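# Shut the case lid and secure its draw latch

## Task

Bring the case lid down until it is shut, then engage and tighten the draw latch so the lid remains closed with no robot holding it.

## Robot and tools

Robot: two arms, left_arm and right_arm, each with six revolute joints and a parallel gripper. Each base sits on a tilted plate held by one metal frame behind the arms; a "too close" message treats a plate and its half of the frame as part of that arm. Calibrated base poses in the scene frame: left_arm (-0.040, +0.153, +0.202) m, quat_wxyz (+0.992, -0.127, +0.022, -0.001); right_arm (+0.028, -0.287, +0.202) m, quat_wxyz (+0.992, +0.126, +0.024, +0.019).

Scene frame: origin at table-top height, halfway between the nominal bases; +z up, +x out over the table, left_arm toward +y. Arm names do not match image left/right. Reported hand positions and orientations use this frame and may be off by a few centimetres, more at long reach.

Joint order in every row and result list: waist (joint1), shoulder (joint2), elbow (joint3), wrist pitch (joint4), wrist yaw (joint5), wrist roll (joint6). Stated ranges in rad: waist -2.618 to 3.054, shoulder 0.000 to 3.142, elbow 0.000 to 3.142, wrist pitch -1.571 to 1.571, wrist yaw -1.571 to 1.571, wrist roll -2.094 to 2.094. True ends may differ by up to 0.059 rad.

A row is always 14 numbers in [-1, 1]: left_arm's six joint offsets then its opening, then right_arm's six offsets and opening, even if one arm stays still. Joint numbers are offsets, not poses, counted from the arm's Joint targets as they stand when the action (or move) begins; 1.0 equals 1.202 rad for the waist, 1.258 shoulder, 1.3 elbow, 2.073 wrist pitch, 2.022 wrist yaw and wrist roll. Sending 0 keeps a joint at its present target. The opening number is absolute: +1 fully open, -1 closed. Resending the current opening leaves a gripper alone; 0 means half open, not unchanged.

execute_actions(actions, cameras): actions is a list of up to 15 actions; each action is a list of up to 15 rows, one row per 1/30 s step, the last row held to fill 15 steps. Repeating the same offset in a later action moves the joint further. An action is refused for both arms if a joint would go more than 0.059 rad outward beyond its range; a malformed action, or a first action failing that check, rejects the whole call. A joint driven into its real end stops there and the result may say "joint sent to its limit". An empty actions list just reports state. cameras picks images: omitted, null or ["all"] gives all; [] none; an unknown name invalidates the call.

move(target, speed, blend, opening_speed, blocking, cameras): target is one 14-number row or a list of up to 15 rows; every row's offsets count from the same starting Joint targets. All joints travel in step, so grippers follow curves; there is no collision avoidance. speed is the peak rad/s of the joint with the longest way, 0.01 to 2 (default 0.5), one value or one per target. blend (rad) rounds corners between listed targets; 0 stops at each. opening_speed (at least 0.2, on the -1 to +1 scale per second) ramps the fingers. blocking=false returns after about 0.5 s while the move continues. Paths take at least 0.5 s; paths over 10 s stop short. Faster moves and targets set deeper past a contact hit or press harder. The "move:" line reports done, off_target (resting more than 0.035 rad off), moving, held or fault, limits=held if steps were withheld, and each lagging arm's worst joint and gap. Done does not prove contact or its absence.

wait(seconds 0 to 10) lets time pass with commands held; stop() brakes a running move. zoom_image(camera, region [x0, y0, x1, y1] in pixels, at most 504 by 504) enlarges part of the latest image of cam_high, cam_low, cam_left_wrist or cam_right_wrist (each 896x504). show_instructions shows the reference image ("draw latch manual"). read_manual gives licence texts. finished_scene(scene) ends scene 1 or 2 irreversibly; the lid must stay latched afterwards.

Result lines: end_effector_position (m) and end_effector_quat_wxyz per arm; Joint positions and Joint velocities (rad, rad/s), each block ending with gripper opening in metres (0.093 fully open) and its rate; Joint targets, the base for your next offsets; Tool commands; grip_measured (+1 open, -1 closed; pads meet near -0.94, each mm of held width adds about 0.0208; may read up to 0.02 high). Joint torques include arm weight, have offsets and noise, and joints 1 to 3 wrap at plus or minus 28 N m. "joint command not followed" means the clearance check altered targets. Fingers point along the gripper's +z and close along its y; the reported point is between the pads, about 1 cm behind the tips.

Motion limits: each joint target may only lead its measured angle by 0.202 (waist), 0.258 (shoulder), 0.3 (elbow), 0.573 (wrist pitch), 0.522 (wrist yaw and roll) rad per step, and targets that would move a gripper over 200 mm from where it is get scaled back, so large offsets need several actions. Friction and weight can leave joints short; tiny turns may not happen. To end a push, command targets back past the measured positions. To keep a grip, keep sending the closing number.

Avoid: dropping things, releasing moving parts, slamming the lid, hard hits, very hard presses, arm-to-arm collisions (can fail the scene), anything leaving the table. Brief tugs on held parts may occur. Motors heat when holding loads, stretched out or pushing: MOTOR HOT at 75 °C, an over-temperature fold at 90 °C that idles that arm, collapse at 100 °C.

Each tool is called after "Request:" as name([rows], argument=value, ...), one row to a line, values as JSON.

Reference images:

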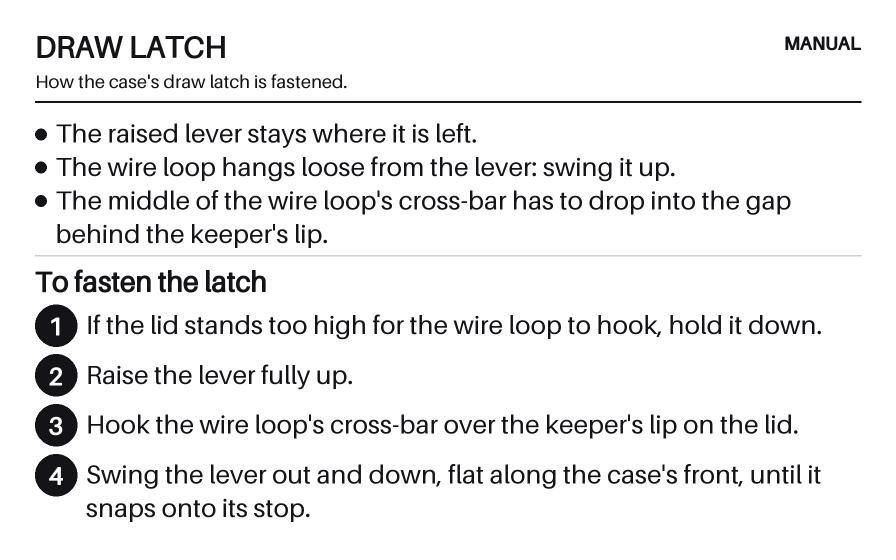

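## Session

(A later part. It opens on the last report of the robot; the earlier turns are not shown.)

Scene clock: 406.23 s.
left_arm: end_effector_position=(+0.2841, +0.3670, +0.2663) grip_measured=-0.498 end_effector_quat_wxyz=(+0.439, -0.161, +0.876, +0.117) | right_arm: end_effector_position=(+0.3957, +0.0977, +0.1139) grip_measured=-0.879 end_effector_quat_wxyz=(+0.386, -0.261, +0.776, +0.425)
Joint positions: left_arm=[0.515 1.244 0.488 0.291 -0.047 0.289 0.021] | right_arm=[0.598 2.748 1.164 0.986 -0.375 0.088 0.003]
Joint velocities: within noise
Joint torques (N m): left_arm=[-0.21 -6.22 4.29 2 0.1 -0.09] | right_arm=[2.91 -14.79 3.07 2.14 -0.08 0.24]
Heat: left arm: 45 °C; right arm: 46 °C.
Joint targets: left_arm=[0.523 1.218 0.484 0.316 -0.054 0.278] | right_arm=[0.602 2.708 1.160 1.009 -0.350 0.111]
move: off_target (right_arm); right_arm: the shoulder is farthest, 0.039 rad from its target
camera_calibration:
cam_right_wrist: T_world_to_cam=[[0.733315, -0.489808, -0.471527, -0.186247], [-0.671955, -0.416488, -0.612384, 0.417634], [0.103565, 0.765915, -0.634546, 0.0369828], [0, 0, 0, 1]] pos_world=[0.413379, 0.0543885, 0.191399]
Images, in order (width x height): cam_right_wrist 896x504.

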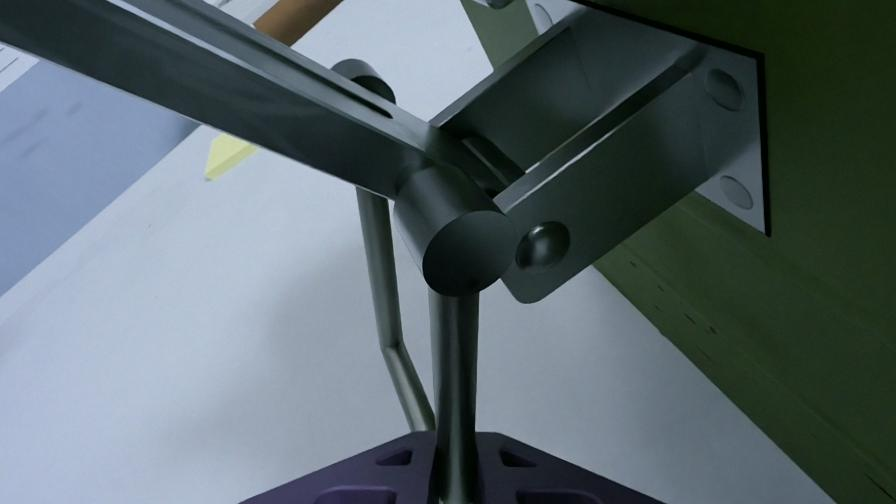

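Request:
move([
  [0,0,0,0,0,0,-0.5,0.0374,-0.0509,-0.0623,0.0116,0.0208,0.2517,-0.89],
  [0,0,0,0,0,0,-0.5,0.0607,-0.1224,-0.1008,-0.0164,0.0312,0.5015,-0.89],
], speed=0.3, blend=[0.05,0], cameras=["cam_right_wrist"])

Scene clock: 415.73 s.
left_arm: end_effector_position=(+0.2841, +0.3670, +0.2663) grip_measured=-0.498 end_effector_quat_wxyz=(+0.439, -0.161, +0.876, +0.117) | right_arm: end_effector_position=(+0.3679, +0.1026, +0.1582) grip_measured=-0.879 end_effector_quat_wxyz=(+0.142, +0.122, +0.808, +0.559)
Joint positions: left_arm=[0.515 1.244 0.488 0.291 -0.047 0.289 0.021] | right_arm=[0.674 2.59 1.027 0.98 -0.327 1.092 0.003]
Joint velocities: within noise
Joint torques (N m): left_arm=[-0.24 -6.23 4.3 2 0.09 -0.09] | right_arm=[2 -13.7 3.93 1.96 0.14 0.26]
Heat: left arm: 45 °C; right arm: 48 °C.
Joint targets: left_arm=[0.523 1.218 0.484 0.316 -0.054 0.278] | right_arm=[0.675 2.555 1.028 0.974 -0.287 1.125]
move: off_target (right_arm); right_arm: the wrist yaw is farthest, 0.040 rad from its target
camera_calibration:
cam_right_wrist: T_world_to_cam=[[-0.042933, -0.328393, -0.943565, 0.201021], [-0.998267, -0.0239441, 0.0537554, 0.402547], [-0.0402457, 0.944237, -0.326796, 0.0500961], [0, 0, 0, 1]] pos_world=[0.412496, 0.0283498, 0.184408]
Images, in order (width x height): cam_right_wrist 896x504.

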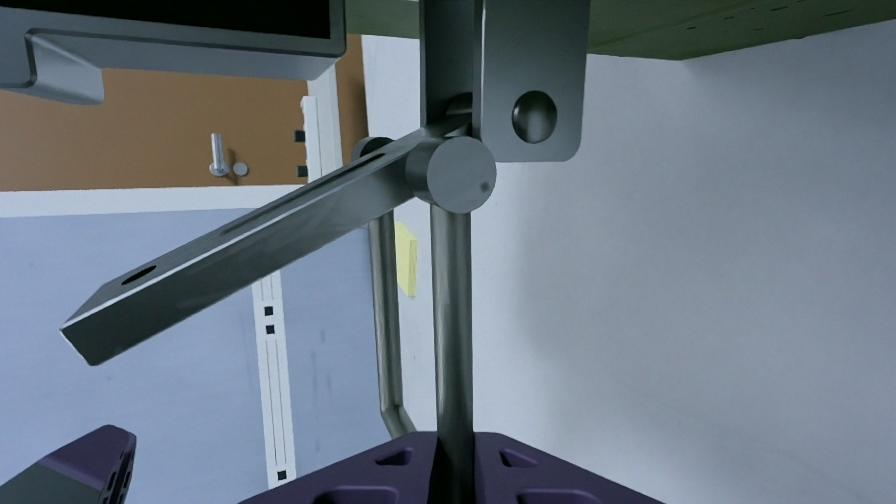

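Request:
move(target=[0,0,0,0,0,0,-0.5,0.0025,-0.0628,-0.0008,-0.0453,0.0114,0.2685,-0.89], speed=0.3, cameras=["cam_right_wrist"])

Scene clock: 426.03 s.
left_arm: end_effector_position=(+0.2841, +0.3670, +0.2663) grip_measured=-0.498 end_effector_quat_wxyz=(+0.439, -0.161, +0.876, +0.117) | right_arm: end_effector_position=(+0.3762, +0.1031, +0.1868) grip_measured=-0.879 end_effector_quat_wxyz=(-0.010, +0.335, +0.742, +0.581)
Joint positions: left_arm=[0.515 1.244 0.488 0.291 -0.047 0.289 0.021] | right_arm=[0.679 2.503 1.027 0.908 -0.32 1.643 0.003]
Joint velocities: within noise
Joint torques (N m): left_arm=[-0.21 -6.22 4.26 2 0.09 -0.1] | right_arm=[2.1 -12.9 4.29 1.75 0.25 0.22]
Heat: left arm: 45 °C; right arm: 48 °C.
Joint targets: left_arm=[0.523 1.218 0.484 0.316 -0.054 0.278] | right_arm=[0.678 2.476 1.027 0.881 -0.264 1.668]
move: off_target (right_arm); right_arm: the wrist yaw is farthest, 0.056 rad from its target
camera_calibration:
cam_right_wrist: T_world_to_cam=[[-0.511123, -0.0818511, -0.855601, 0.36281], [-0.858633, 0.0935061, 0.50399, 0.260549], [0.0387518, 0.992248, -0.118073, -0.0143254], [0, 0, 0, 1]] pos_world=[0.409712, 0.0195478, 0.177416]
Images, in order (width x height): cam_right_wrist 896x504.

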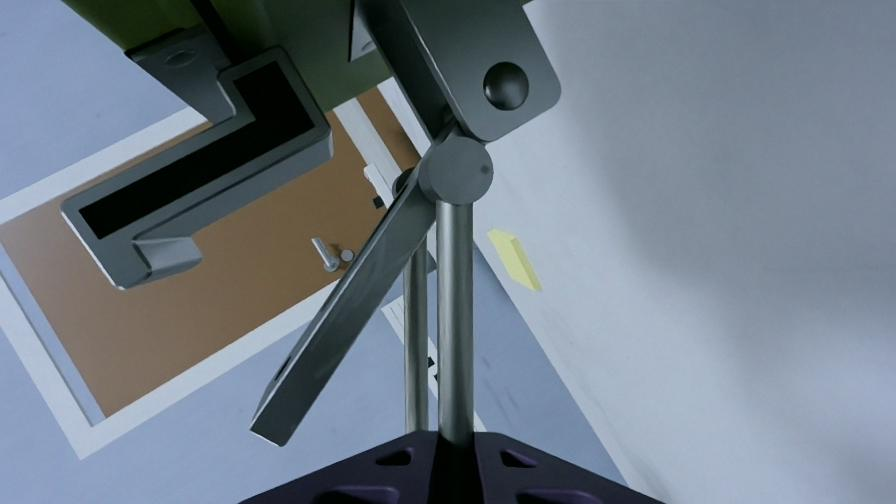

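Request:
move([
  [0,0,0,0,0,0,-0.5,-0.0017,-0.0405,0.0238,-0.0381,-0.0178,0.1766,-0.89],
  [0,0,0,0,0,0,-0.5,-0.0017,-0.0405,0.0238,-0.0381,-0.0178,0.1766,-0.42],
], speed=0.25, cameras=["cam_right_wrist"])

Scene clock: 488.43 s.
left_arm: end_effector_position=(+0.2841, +0.3670, +0.2663) grip_measured=-0.498 end_effector_quat_wxyz=(+0.439, -0.161, +0.876, +0.117) | right_arm: end_effector_position=(+0.3824, +0.0998, +0.1937) grip_measured=-0.421 end_effector_quat_wxyz=(-0.114, +0.480, +0.672, +0.552)
Joint positions: left_arm=[0.515 1.244 0.488 0.291 -0.047 0.289 0.021] | right_arm=[0.677 2.454 1.043 0.807 -0.297 2.015 0.025]
Joint velocities: within noise
Joint torques (N m): left_arm=[-0.23 -6.19 4.29 1.99 0.09 -0.1] | right_arm=[2.32 -13.41 5.76 1.87 -0.32 0.02]
Heat: left arm: 46 °C; right arm: 54 °C.
Joint targets: left_arm=[0.523 1.218 0.484 0.316 -0.054 0.278] | right_arm=[0.676 2.425 1.058 0.802 -0.299 2.025]
move: done; target 2's new numbers were sent with right_arm's wrist pitch 0.041 rad from that target
camera_calibration:
cam_right_wrist: T_world_to_cam=[[-0.770189, 0.0893923, -0.63152, 0.410213], [-0.619285, 0.132124, 0.77397, 0.115031], [0.152626, 0.987194, -0.0464015, -0.0673739], [0, 0, 0, 1]] pos_world=[0.397462, 0.0146428, 0.1669]
Images, in order (width x height): cam_right_wrist 896x504.

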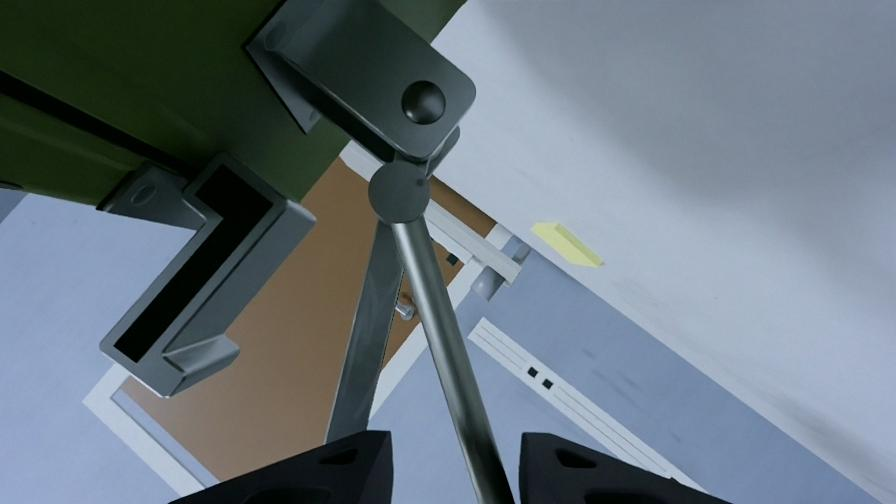

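Request:
execute_actions(actions=[])

Scene clock: 526.97 s.
left_arm: end_effector_position=(+0.2841, +0.3670, +0.2663) grip_measured=-0.498 end_effector_quat_wxyz=(+0.439, -0.161, +0.876, +0.117) | right_arm: end_effector_position=(+0.3823, +0.0998, +0.1935) grip_measured=-0.421 end_effector_quat_wxyz=(-0.114, +0.480, +0.672, +0.552)
Joint positions: left_arm=[0.515 1.244 0.488 0.291 -0.047 0.289 0.021] | right_arm=[0.677 2.454 1.043 0.806 -0.297 2.015 0.025]
Joint velocities: within noise
Joint torques (N m): left_arm=[-0.25 -6.26 4.3 2 0.1 -0.1] | right_arm=[2.17 -13.2 5.67 1.9 -0.34 0.03]
Heat: left arm: 47 °C; right arm: 52 °C.
Joint targets: left_arm=[0.523 1.218 0.484 0.316 -0.054 0.278] | right_arm=[0.676 2.425 1.058 0.802 -0.299 2.025]
Tool commands: left_gripper/opening=-0.5 right_gripper/opening=-0.42
camera_calibration:
cam_left_wrist: T_world_to_cam=[[0.387595, -0.920886, -0.0417035, 0.238878], [-0.822743, -0.325174, -0.466215, 0.517262], [0.41577, 0.215014, -0.883688, 0.123025], [0, 0, 0, 1]] pos_world=[0.281836, 0.361728, 0.359833]
cam_right_wrist: T_world_to_cam=[[-0.770747, 0.0891462, -0.630874, 0.410164], [-0.618608, 0.132378, 0.774467, 0.114722], [0.152554, 0.987182, -0.0468831, -0.0672181], [0, 0, 0, 1]] pos_world=[0.397355, 0.0146052, 0.166762]

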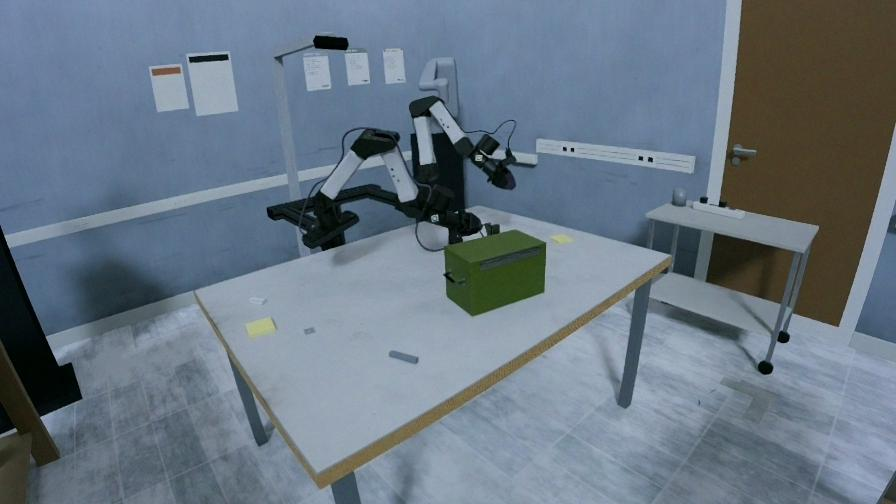

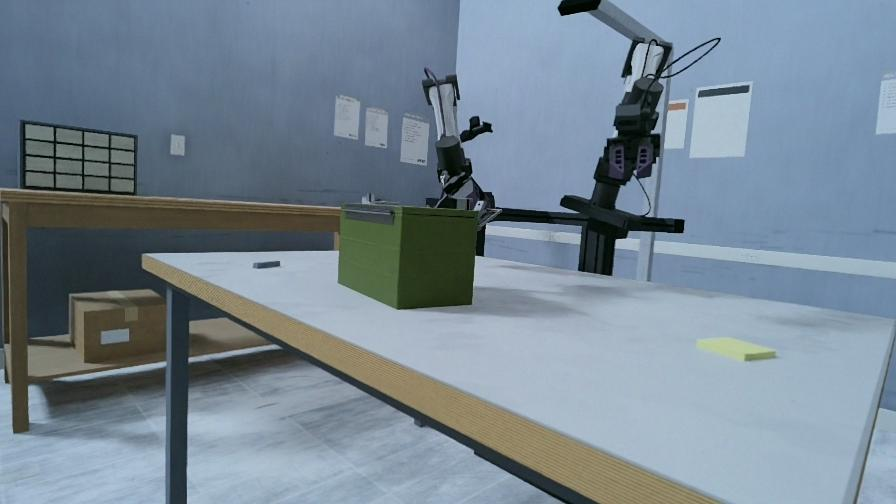

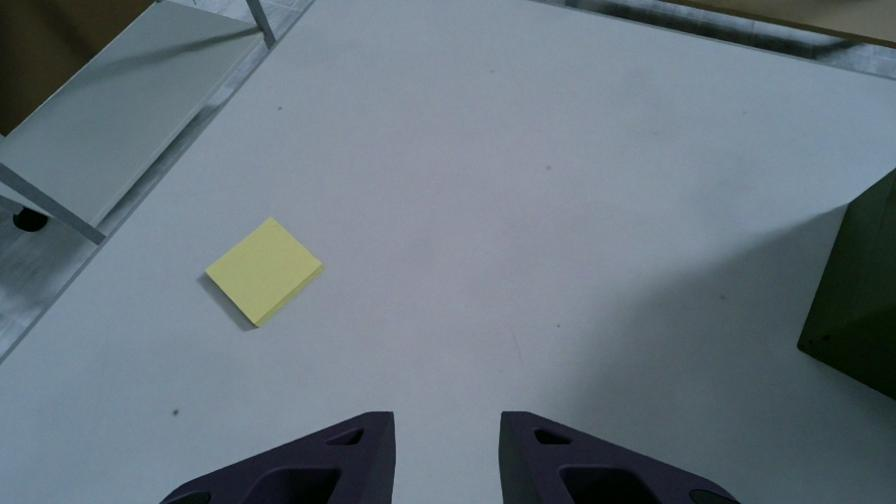

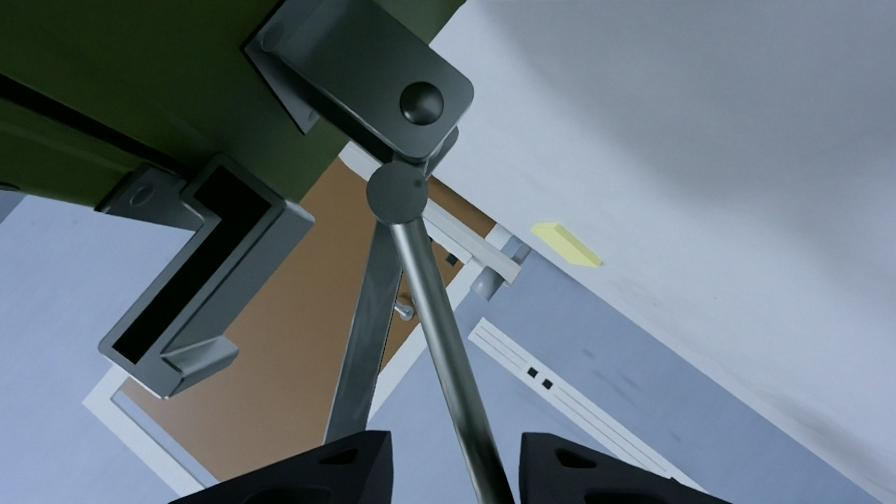

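Request:
move(target=[0,0,0,0,0,0,-0.5,-0.0096,0.006,-0.021,0.009,-0.0048,0,-0.42], cameras=["cam_right_wrist","cam_low"])

Request:
zoom_image(camera="cam_low", region=[320, 170, 540, 310])

Scene clock: 535.93 s.
left_arm: end_effector_position=(+0.2841, +0.3670, +0.2663) grip_measured=-0.498 end_effector_quat_wxyz=(+0.439, -0.161, +0.876, +0.117) | right_arm: end_effector_position=(+0.3811, +0.0978, +0.1911) grip_measured=-0.421 end_effector_quat_wxyz=(-0.115, +0.482, +0.673, +0.549)
Joint positions: left_arm=[0.515 1.244 0.488 0.291 -0.047 0.289 0.021] | right_arm=[0.674 2.454 1.036 0.806 -0.298 2.016 0.025]
Joint velocities: within noise
Joint torques (N m): left_arm=[-0.23 -6.23 4.26 1.99 0.1 -0.09] | right_arm=[1.48 -12.37 3.96 2.09 -0.39 0.07]
Heat: left arm: 47 °C; right arm: 52 °C.
Joint targets: left_arm=[0.523 1.218 0.484 0.316 -0.054 0.278] | right_arm=[0.665 2.432 1.031 0.820 -0.309 2.025]
move: done
camera_calibration:
cam_right_wrist: T_world_to_cam=[[-0.774676, 0.0867065, -0.626386, 0.408724], [-0.613789, 0.13519, 0.777809, 0.113347], [0.152122, 0.987019, -0.0515087, -0.0642015], [0, 0, 0, 1]] pos_world=[0.395966, 0.0126057, 0.16455]
Images, in order (width x height): cam_low 896x504, cam_right_wrist 896x504.

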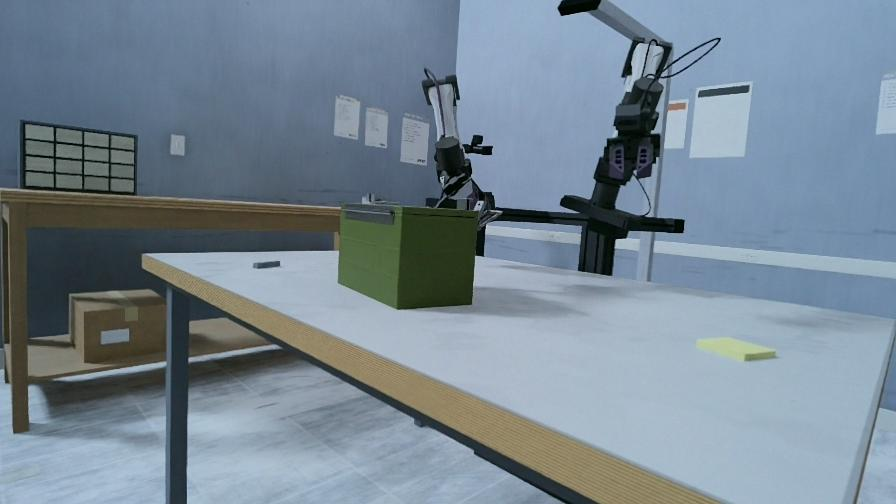

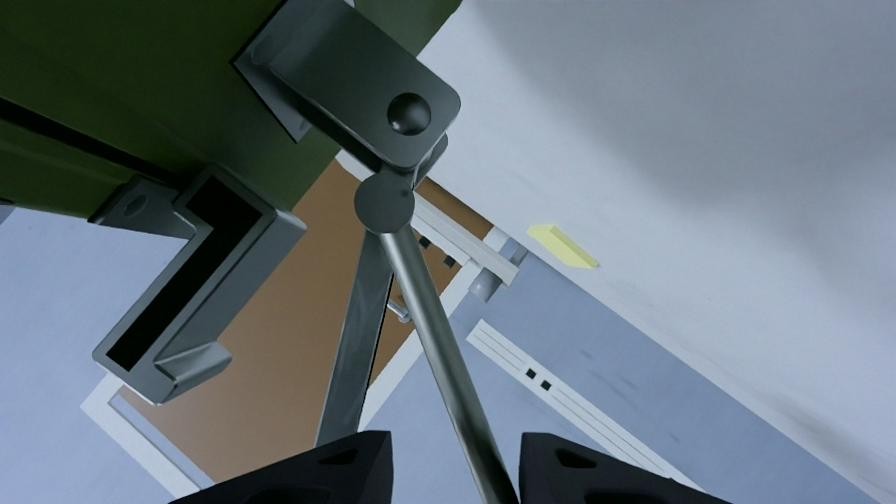

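Scaled by 2.291 from the camera's 896x504 image, which has a finer 1280x720 frame.

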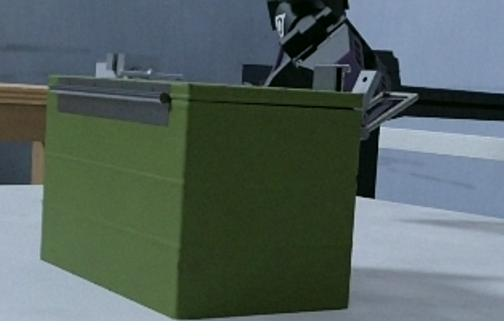

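Request:
move([
  [0,0,0,0,0,0,-0.5,0,-0.0231,0,0,0,0,-0.42],
  [0,0,0,0,0,0,-0.5,-0.0441,-0.0477,0.0792,-0.0666,-0.0247,0,-0.42],
], speed=0.3, cameras=["cam_right_wrist","cam_low"])

Request:
zoom_image(camera="cam_low", region=[320, 170, 540, 310])

Scene clock: 552.13 s.
left_arm: end_effector_position=(+0.2841, +0.3670, +0.2663) grip_measured=-0.498 end_effector_quat_wxyz=(+0.439, -0.161, +0.876, +0.117) | right_arm: end_effector_position=(+0.3981, +0.0922, +0.2025) grip_measured=-0.421 end_effector_quat_wxyz=(-0.142, +0.495, +0.670, +0.536)
Joint positions: left_arm=[0.515 1.244 0.488 0.291 -0.047 0.289 0.021] | right_arm=[0.632 2.416 1.1 0.664 -0.358 2.032 0.025]
Joint velocities: within noise
Joint torques (N m): left_arm=[-0.23 -6.23 4.29 1.99 0.09 -0.1] | right_arm=[0.68 -14.74 7.69 2.07 -0.31 -0.1]
Heat: left arm: 47 °C; right arm: 51 °C.
Joint targets: left_arm=[0.523 1.218 0.484 0.316 -0.054 0.278] | right_arm=[0.612 2.372 1.134 0.682 -0.359 2.025]
move: off_target (right_arm); right_arm: the shoulder is farthest, 0.044 rad from its target
camera_calibration:
cam_right_wrist: T_world_to_cam=[[-0.814021, 0.081952, -0.575025, 0.435273], [-0.564603, 0.120769, 0.816479, 0.0895873], [0.136358, 0.989292, -0.0520383, -0.0544786], [0, 0, 0, 1]] pos_world=[0.412331, 0.00740428, 0.174312]
Images, in order (width x height): cam_low 896x504, cam_right_wrist 896x504.

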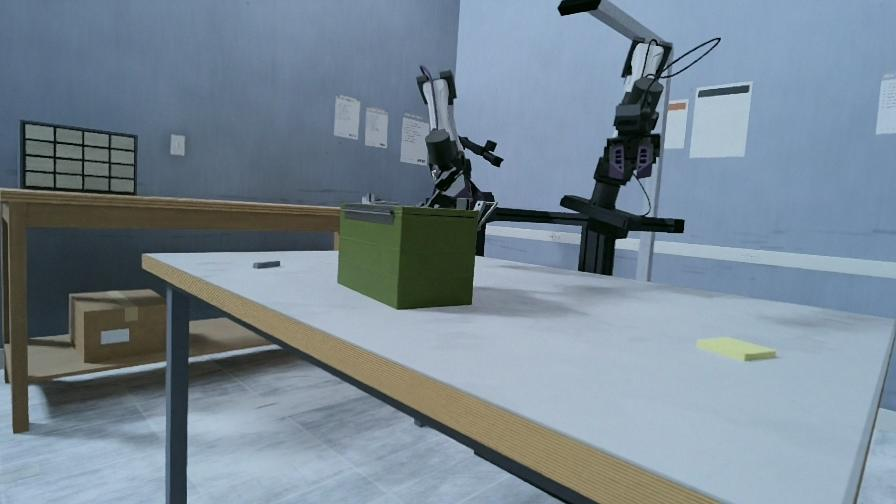

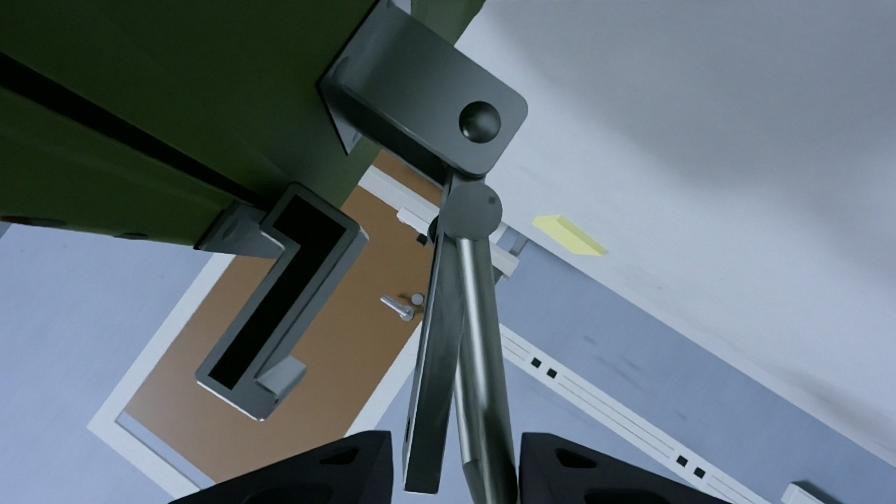

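Scaled by 2.291 from the camera's 896x504 image, which has a finer 1280x720 frame.

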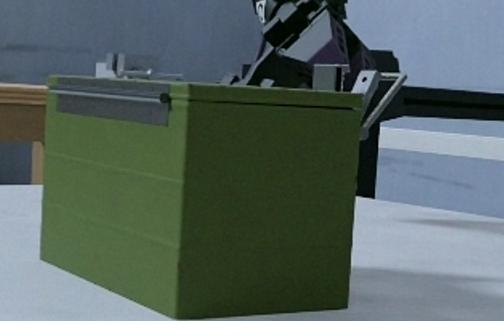

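Request:
move(target=[0,0,0,0,0,0,-0.5,-0.0358,0,0.0646,-0.0125,-0.0134,0,-0.42], speed=0.3, cameras=["cam_right_wrist","cam_low"])

Request:
zoom_image(camera="cam_low", region=[320, 170, 540, 310])

Scene clock: 559.30 s.
left_arm: end_effector_position=(+0.2841, +0.3670, +0.2663) grip_measured=-0.498 end_effector_quat_wxyz=(+0.439, -0.161, +0.876, +0.117) | right_arm: end_effector_position=(+0.4225, +0.0856, +0.2105) grip_measured=-0.421 end_effector_quat_wxyz=(-0.155, +0.509, +0.655, +0.537)
Joint positions: left_arm=[0.515 1.244 0.488 0.291 -0.047 0.289 0.021] | right_arm=[0.587 2.416 1.17 0.595 -0.396 2.053 0.025]
Joint velocities: within noise
Joint torques (N m): left_arm=[-0.23 -6.2 4.27 1.99 0.08 -0.09] | right_arm=[0.83 -15.09 8.92 2.42 -0.25 -0.38]
Heat: left arm: 47 °C; right arm: 51 °C.
Joint targets: left_arm=[0.523 1.218 0.484 0.316 -0.054 0.278] | right_arm=[0.569 2.372 1.218 0.656 -0.387 2.025]
move: off_target (right_arm); right_arm: the wrist pitch is farthest, 0.061 rad from its target
camera_calibration:
cam_right_wrist: T_world_to_cam=[[-0.831353, 0.113075, -0.544119, 0.458438], [-0.53373, 0.110385, 0.83842, 0.0808322], [0.154867, 0.987436, -0.0314172, -0.0628301], [0, 0, 0, 1]] pos_world=[0.433997, 0.00128023, 0.179699]
Images, in order (width x height): cam_low 896x504, cam_right_wrist 896x504.

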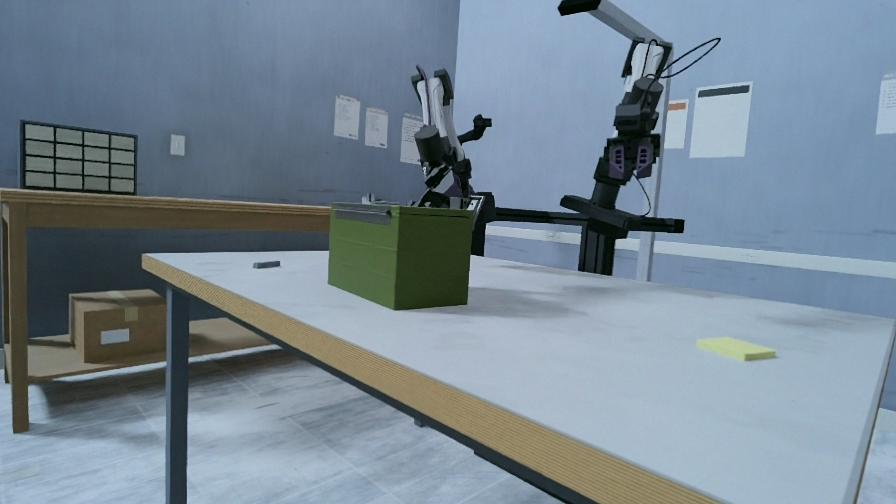

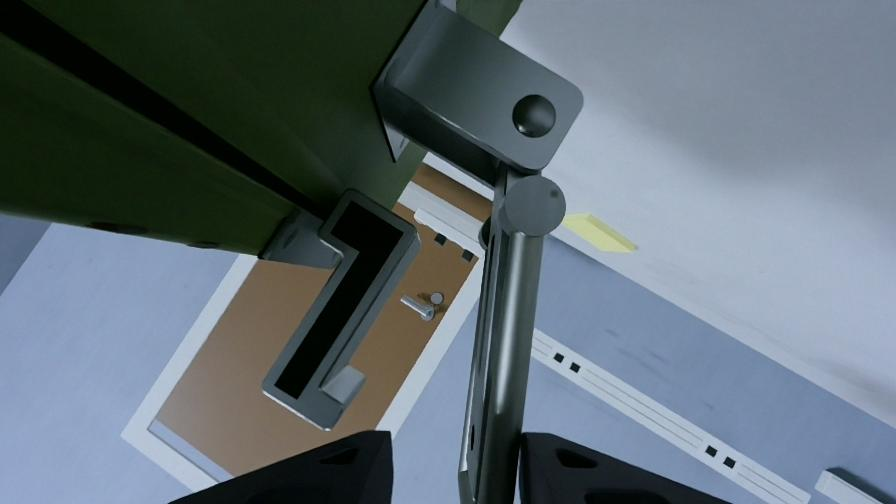

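Scaled by 2.291 from the camera's 896x504 image, which has a finer 1280x720 frame.

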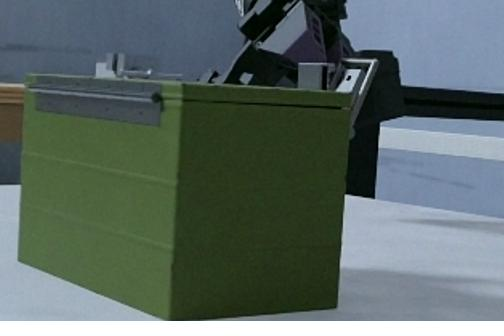

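Request:
zoom_image(camera="cam_right_wrist", region=[350, 150, 630, 504])

Request:
zoom_image(camera="cam_low", region=[430, 180, 510, 230])

Scaled by 1.424 from the camera's 896x504 image, which has a finer 1280x720 frame.

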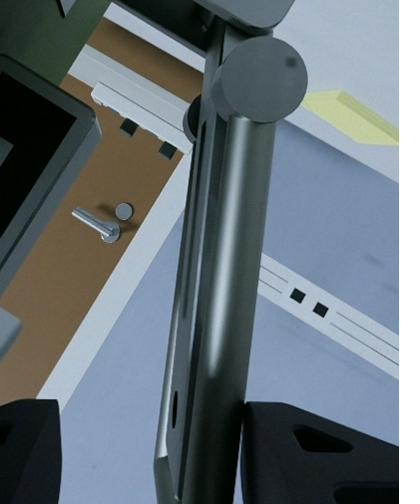

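Scaled by 6.300 from the camera's 896x504 image, which has a finer 1280x720 frame.

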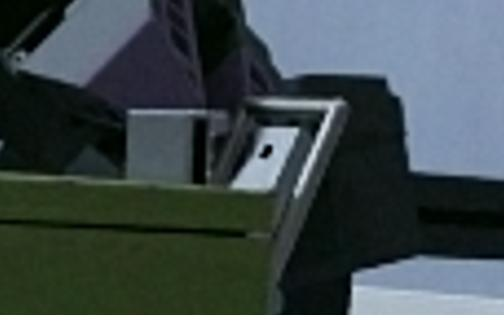

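Request:
zoom_image(camera="cam_right_wrist", region=[230, 60, 600, 440])

Scaled by 1.326 from the camera's 896x504 image, which has a finer 1280x720 frame.

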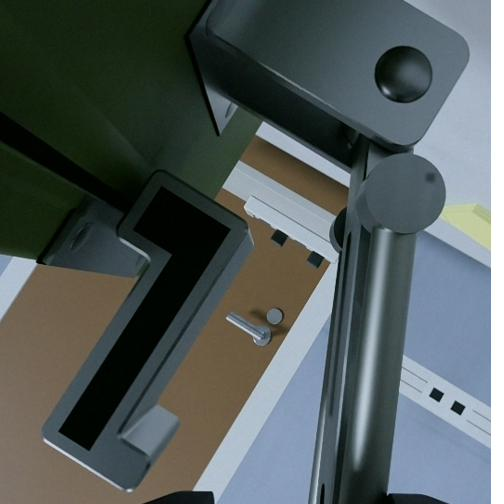

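Request:
move(target=[-0.35,0.08,0,0,0,0,-0.5,0.0125,0,-0.02,-0.015,0,0,-0.42], cameras=["cam_right_wrist","cam_left_wrist"])

Scene clock: 657.40 s.
left_arm: end_effector_position=(+0.3327, +0.2251, +0.2773) grip_measured=-0.498 end_effector_quat_wxyz=(+0.468, +0.007, +0.884, +0.007) | right_arm: end_effector_position=(+0.4221, +0.0855, +0.2100) grip_measured=-0.421 end_effector_quat_wxyz=(-0.155, +0.508, +0.656, +0.536)
Joint positions: left_arm=[0.111 1.31 0.488 0.292 -0.049 0.289 0.021] | right_arm=[0.587 2.416 1.17 0.592 -0.397 2.051 0.025]
Joint velocities: within noise
Joint torques (N m): left_arm=[-2.35 -2.89 4.31 1.99 0.15 -0.09] | right_arm=[2.18 -14.94 6.84 2.16 -0.19 -0.33]
Heat: left arm: 49 °C; right arm: 56 °C.
Joint targets: left_arm=[0.102 1.319 0.484 0.316 -0.054 0.278] | right_arm=[0.584 2.372 1.192 0.625 -0.386 2.025]
move: off_target (right_arm); right_arm: the shoulder is farthest, 0.044 rad from its target
camera_calibration:
cam_left_wrist: T_world_to_cam=[[-0.00439978, -0.999988, 0.00216149, 0.225848], [-0.868917, 0.00275325, -0.49495, 0.465785], [0.494938, -0.00405583, -0.868919, 0.1619], [0, 0, 0, 1]] pos_world=[0.325592, 0.22522, 0.37073]
cam_right_wrist: T_world_to_cam=[[-0.831983, 0.110417, -0.543702, 0.458196], [-0.533253, 0.111312, 0.8386, 0.0807604], [0.153116, 0.987632, -0.0337294, -0.0615017], [0, 0, 0, 1]] pos_world=[0.433694, 0.00115887, 0.179322]
Images, in order (width x height): cam_left_wrist 896x504, cam_right_wrist 896x504.

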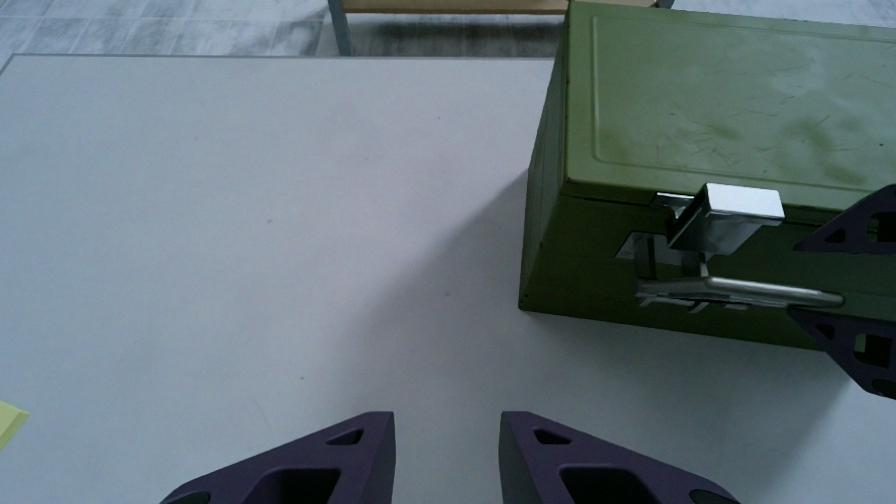

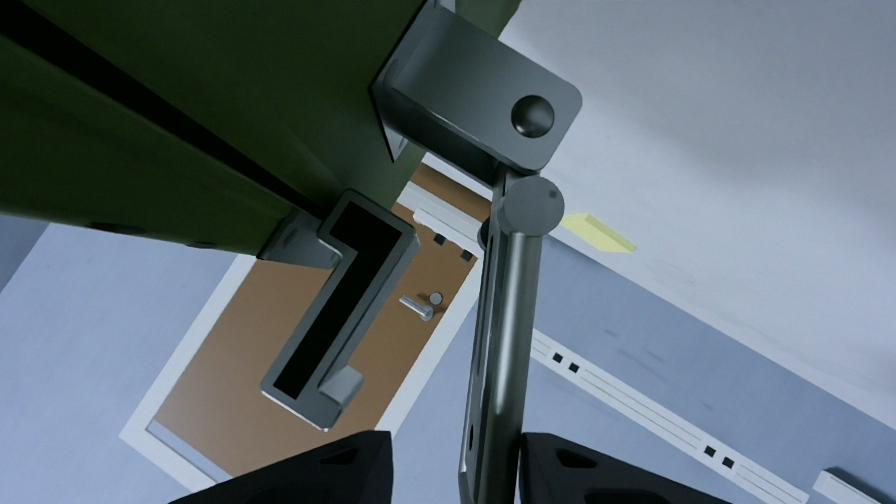

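Request:
zoom_image(camera="cam_left_wrist", region=[560, 160, 896, 360])

Scaled by 1.500 from the camera's 896x504 image, which has a finer 1280x720 frame.

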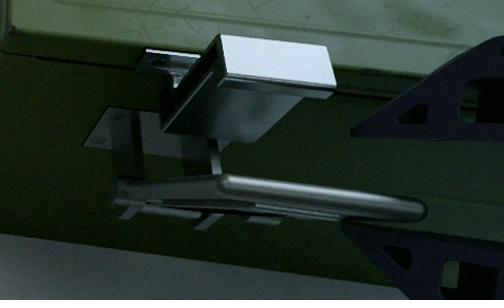

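Request:
move(target=[-0.0017,0.535,-0.0915,0.4095,0.2522,0.1048,-1,0,0,0,0,0,0,-0.42], cameras=["cam_right_wrist","cam_left_wrist"])

Scene clock: 756.10 s.
left_arm: end_effector_position=(+0.3417, +0.1230, +0.1962) grip_measured=-0.982 end_effector_quat_wxyz=(+0.551, +0.193, +0.800, -0.137) | right_arm: end_effector_position=(+0.4220, +0.0855, +0.2099) grip_measured=-0.421 end_effector_quat_wxyz=(-0.155, +0.508, +0.656, +0.536)
Joint positions: left_arm=[0.111 1.982 0.368 1.137 0.437 0.479 0] | right_arm=[0.587 2.416 1.17 0.591 -0.397 2.051 0.025]
Joint velocities: within noise
Joint torques (N m): left_arm=[-3.28 -4.75 1.21 1.97 0.58 0.15] | right_arm=[2.24 -15.02 6.67 2.21 -0.25 -0.34]
Heat: left arm: 49 °C; right arm: 59 °C.
Joint targets: left_arm=[0.100 1.992 0.366 1.165 0.456 0.490] | right_arm=[0.584 2.372 1.192 0.625 -0.386 2.025]
move: off_target (right_arm); right_arm: the shoulder is farthest, 0.044 rad from its target
camera_calibration:
cam_left_wrist: T_world_to_cam=[[-0.463265, -0.885794, 0.0274757, 0.26176], [-0.657107, 0.32253, -0.681311, 0.358643], [0.594639, -0.333682, -0.731478, 0.0661173], [0, 0, 0, 1]] pos_world=[0.317615, 0.138255, 0.285518]
cam_right_wrist: T_world_to_cam=[[-0.83183, 0.109841, -0.544053, 0.458177], [-0.533596, 0.111515, 0.838356, 0.0809763], [0.152756, 0.987674, -0.0341505, -0.0612471], [0, 0, 0, 1]] pos_world=[0.43369, 0.00113532, 0.179294]
Images, in order (width x height): cam_left_wrist 896x504, cam_right_wrist 896x504.

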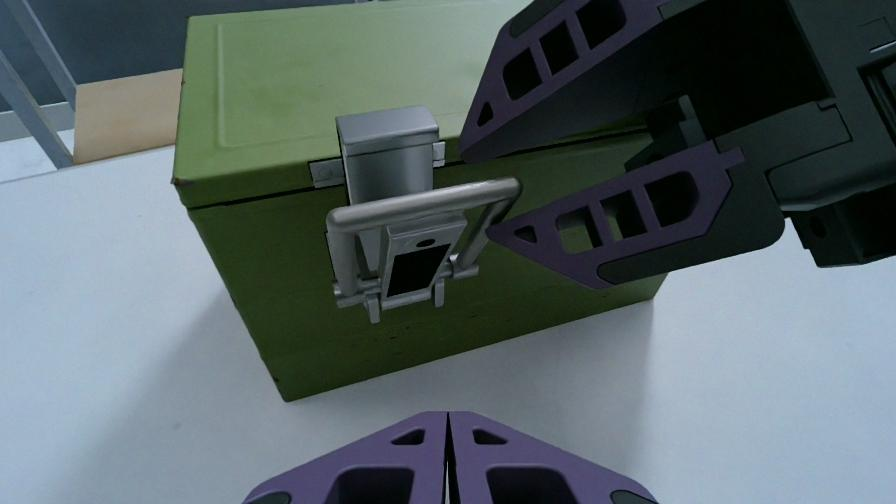

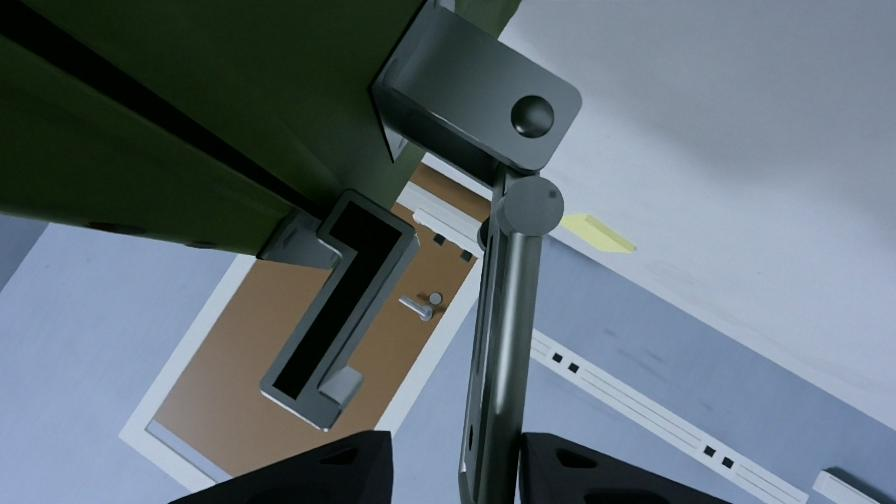

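Request:
zoom_image(camera="cam_left_wrist", region=[290, 80, 590, 340])

Scaled by 1.680 from the camera's 896x504 image, which has a finer 1280x720 frame.

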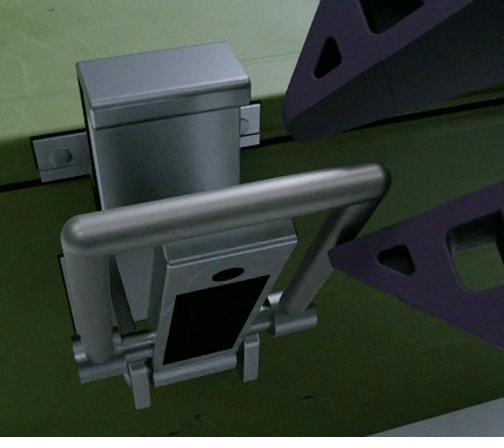

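Request:
move(target=[-0.0333,0.0462,0.1338,-0.0507,-0.0252,-0.0124,-1,0,0,0,0,0,0,-0.42], speed=0.2, cameras=["cam_right_wrist","cam_left_wrist"])

Request:
zoom_image(camera="cam_left_wrist", region=[290, 180, 650, 480])

Scene clock: 775.63 s.
left_arm: end_effector_position=(+0.3816, +0.1159, +0.2010) grip_measured=-0.982 end_effector_quat_wxyz=(+0.560, +0.203, +0.792, -0.135) | right_arm: end_effector_position=(+0.4220, +0.0855, +0.2099) grip_measured=-0.421 end_effector_quat_wxyz=(-0.155, +0.508, +0.656, +0.536)
Joint positions: left_arm=[0.074 2.037 0.524 1.062 0.419 0.477 0] | right_arm=[0.587 2.416 1.17 0.591 -0.397 2.051 0.025]
Joint velocities: within noise
Joint torques (N m): left_arm=[-3.93 -5.35 3.28 1.73 0.2 -0.11] | right_arm=[2.3 -15.04 6.54 2.15 -0.24 -0.33]
Heat: left arm: 49 °C; right arm: 60 °C.
Joint targets: left_arm=[0.061 2.050 0.539 1.060 0.405 0.465] | right_arm=[0.584 2.372 1.192 0.625 -0.386 2.025]
move: off_target (right_arm); right_arm: the shoulder is farthest, 0.044 rad from its target
camera_calibration:
cam_left_wrist: T_world_to_cam=[[-0.475754, -0.879548, 0.00737934, 0.281929], [-0.633356, 0.336741, -0.696754, 0.382752], [0.610344, -0.336157, -0.717272, 0.0349525], [0, 0, 0, 1]] pos_world=[0.355214, 0.130832, 0.289674]
cam_right_wrist: T_world_to_cam=[[-0.83183, 0.109841, -0.544053, 0.458177], [-0.533596, 0.111515, 0.838356, 0.0809763], [0.152756, 0.987674, -0.0341505, -0.0612471], [0, 0, 0, 1]] pos_world=[0.43369, 0.00113532, 0.179294]
Images, in order (width x height): cam_left_wrist 896x504, cam_right_wrist 896x504.

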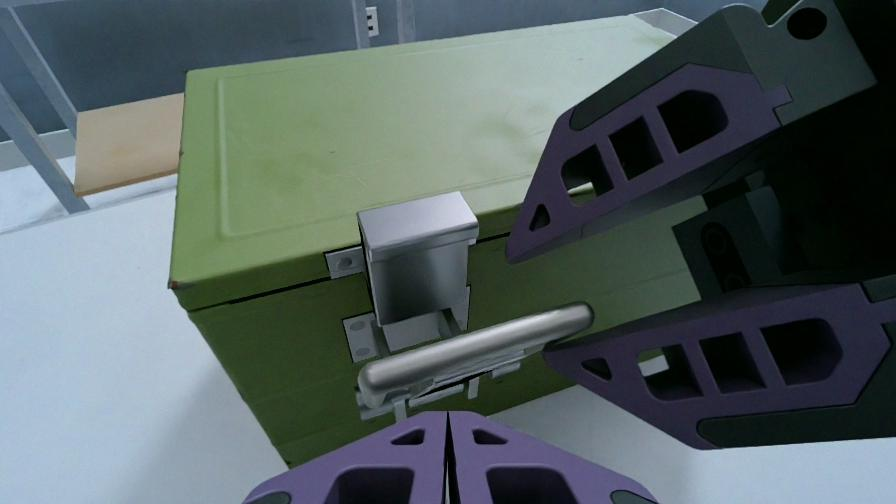

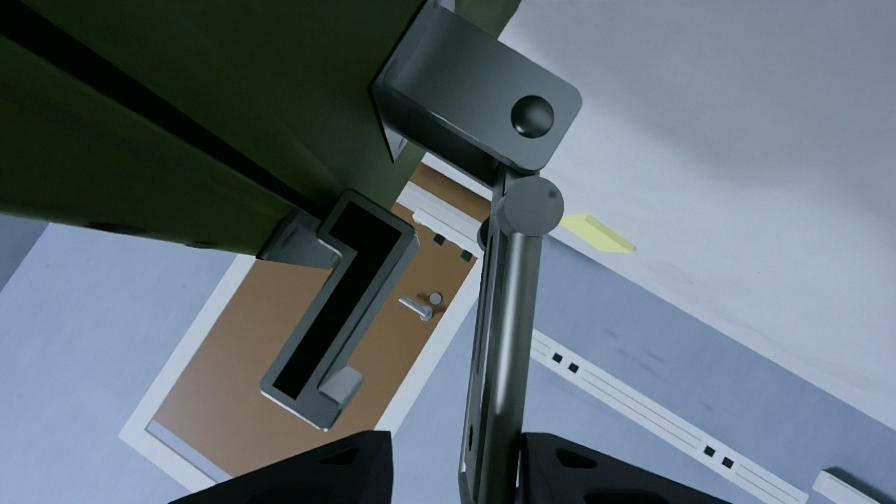

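Scaled by 1.400 from the camera's 896x504 image, which has a finer 1280x720 frame.

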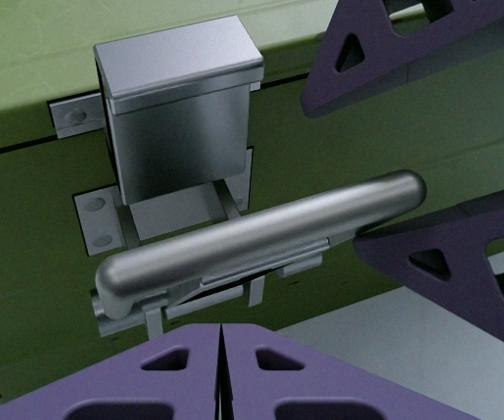

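Request:
move(target=[0,0,0,0,0,0,-1,-0.0391,-0.0978,-0.1354,-0.0121,-0.0292,0,-0.42], speed=0.2, cameras=["cam_right_wrist","cam_left_wrist"])

Scene clock: 793.83 s.
left_arm: end_effector_position=(+0.3811, +0.1158, +0.1999) grip_measured=-0.982 end_effector_quat_wxyz=(+0.558, +0.202, +0.793, -0.136) | right_arm: end_effector_position=(+0.4089, +0.0512, +0.2245) grip_measured=-0.421 end_effector_quat_wxyz=(-0.158, +0.511, +0.653, +0.536)
Joint positions: left_arm=[0.074 2.037 0.524 1.056 0.418 0.476 0] | right_arm=[0.545 2.285 1.023 0.597 -0.433 2.033 0.025]
Joint velocities: within noise
Joint torques (N m): left_arm=[-3.95 -5.34 3.26 1.77 0.22 -0.1] | right_arm=[1.62 -13.29 4.22 1.83 -0.47 -0.15]
Heat: left arm: 47 °C; right arm: 61 °C.
Joint targets: left_arm=[0.061 2.050 0.539 1.060 0.405 0.465] | right_arm=[0.536 2.249 1.016 0.600 -0.446 2.025]
move: off_target (right_arm); right_arm: the shoulder is farthest, 0.036 rad from its target
camera_calibration:
cam_left_wrist: T_world_to_cam=[[-0.475904, -0.879438, 0.0102137, 0.28104], [-0.637183, 0.336757, -0.693248, 0.382452], [0.606229, -0.336427, -0.720627, 0.0367026], [0, 0, 0, 1]] pos_world=[0.35519, 0.130712, 0.288713]
cam_right_wrist: T_world_to_cam=[[-0.836179, 0.114882, -0.536289, 0.458694], [-0.526217, 0.107571, 0.843519, 0.061604], [0.154594, 0.987538, -0.0294953, -0.0266562], [0, 0, 0, 1]] pos_world=[0.420089, -0.0329985, 0.193242]
Images, in order (width x height): cam_left_wrist 896x504, cam_right_wrist 896x504.

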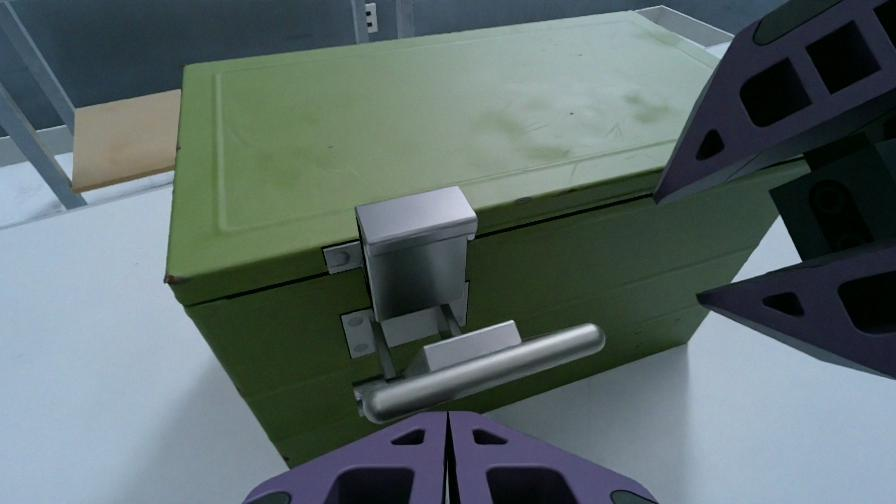

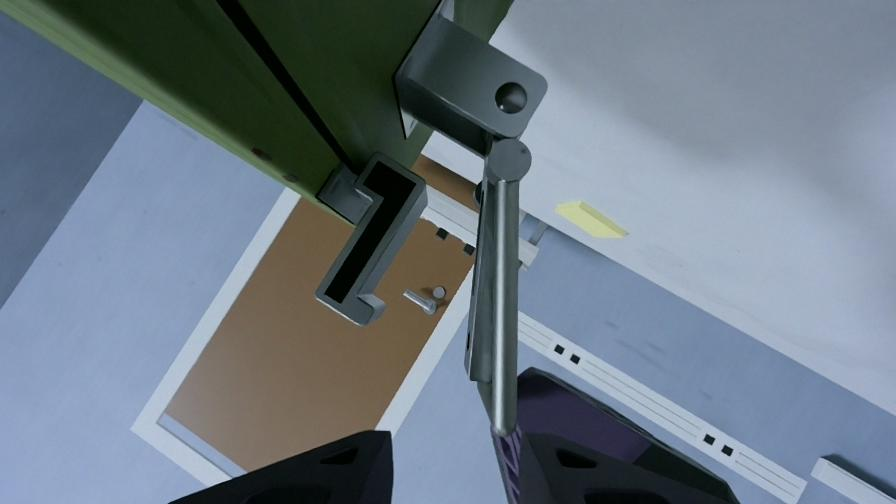

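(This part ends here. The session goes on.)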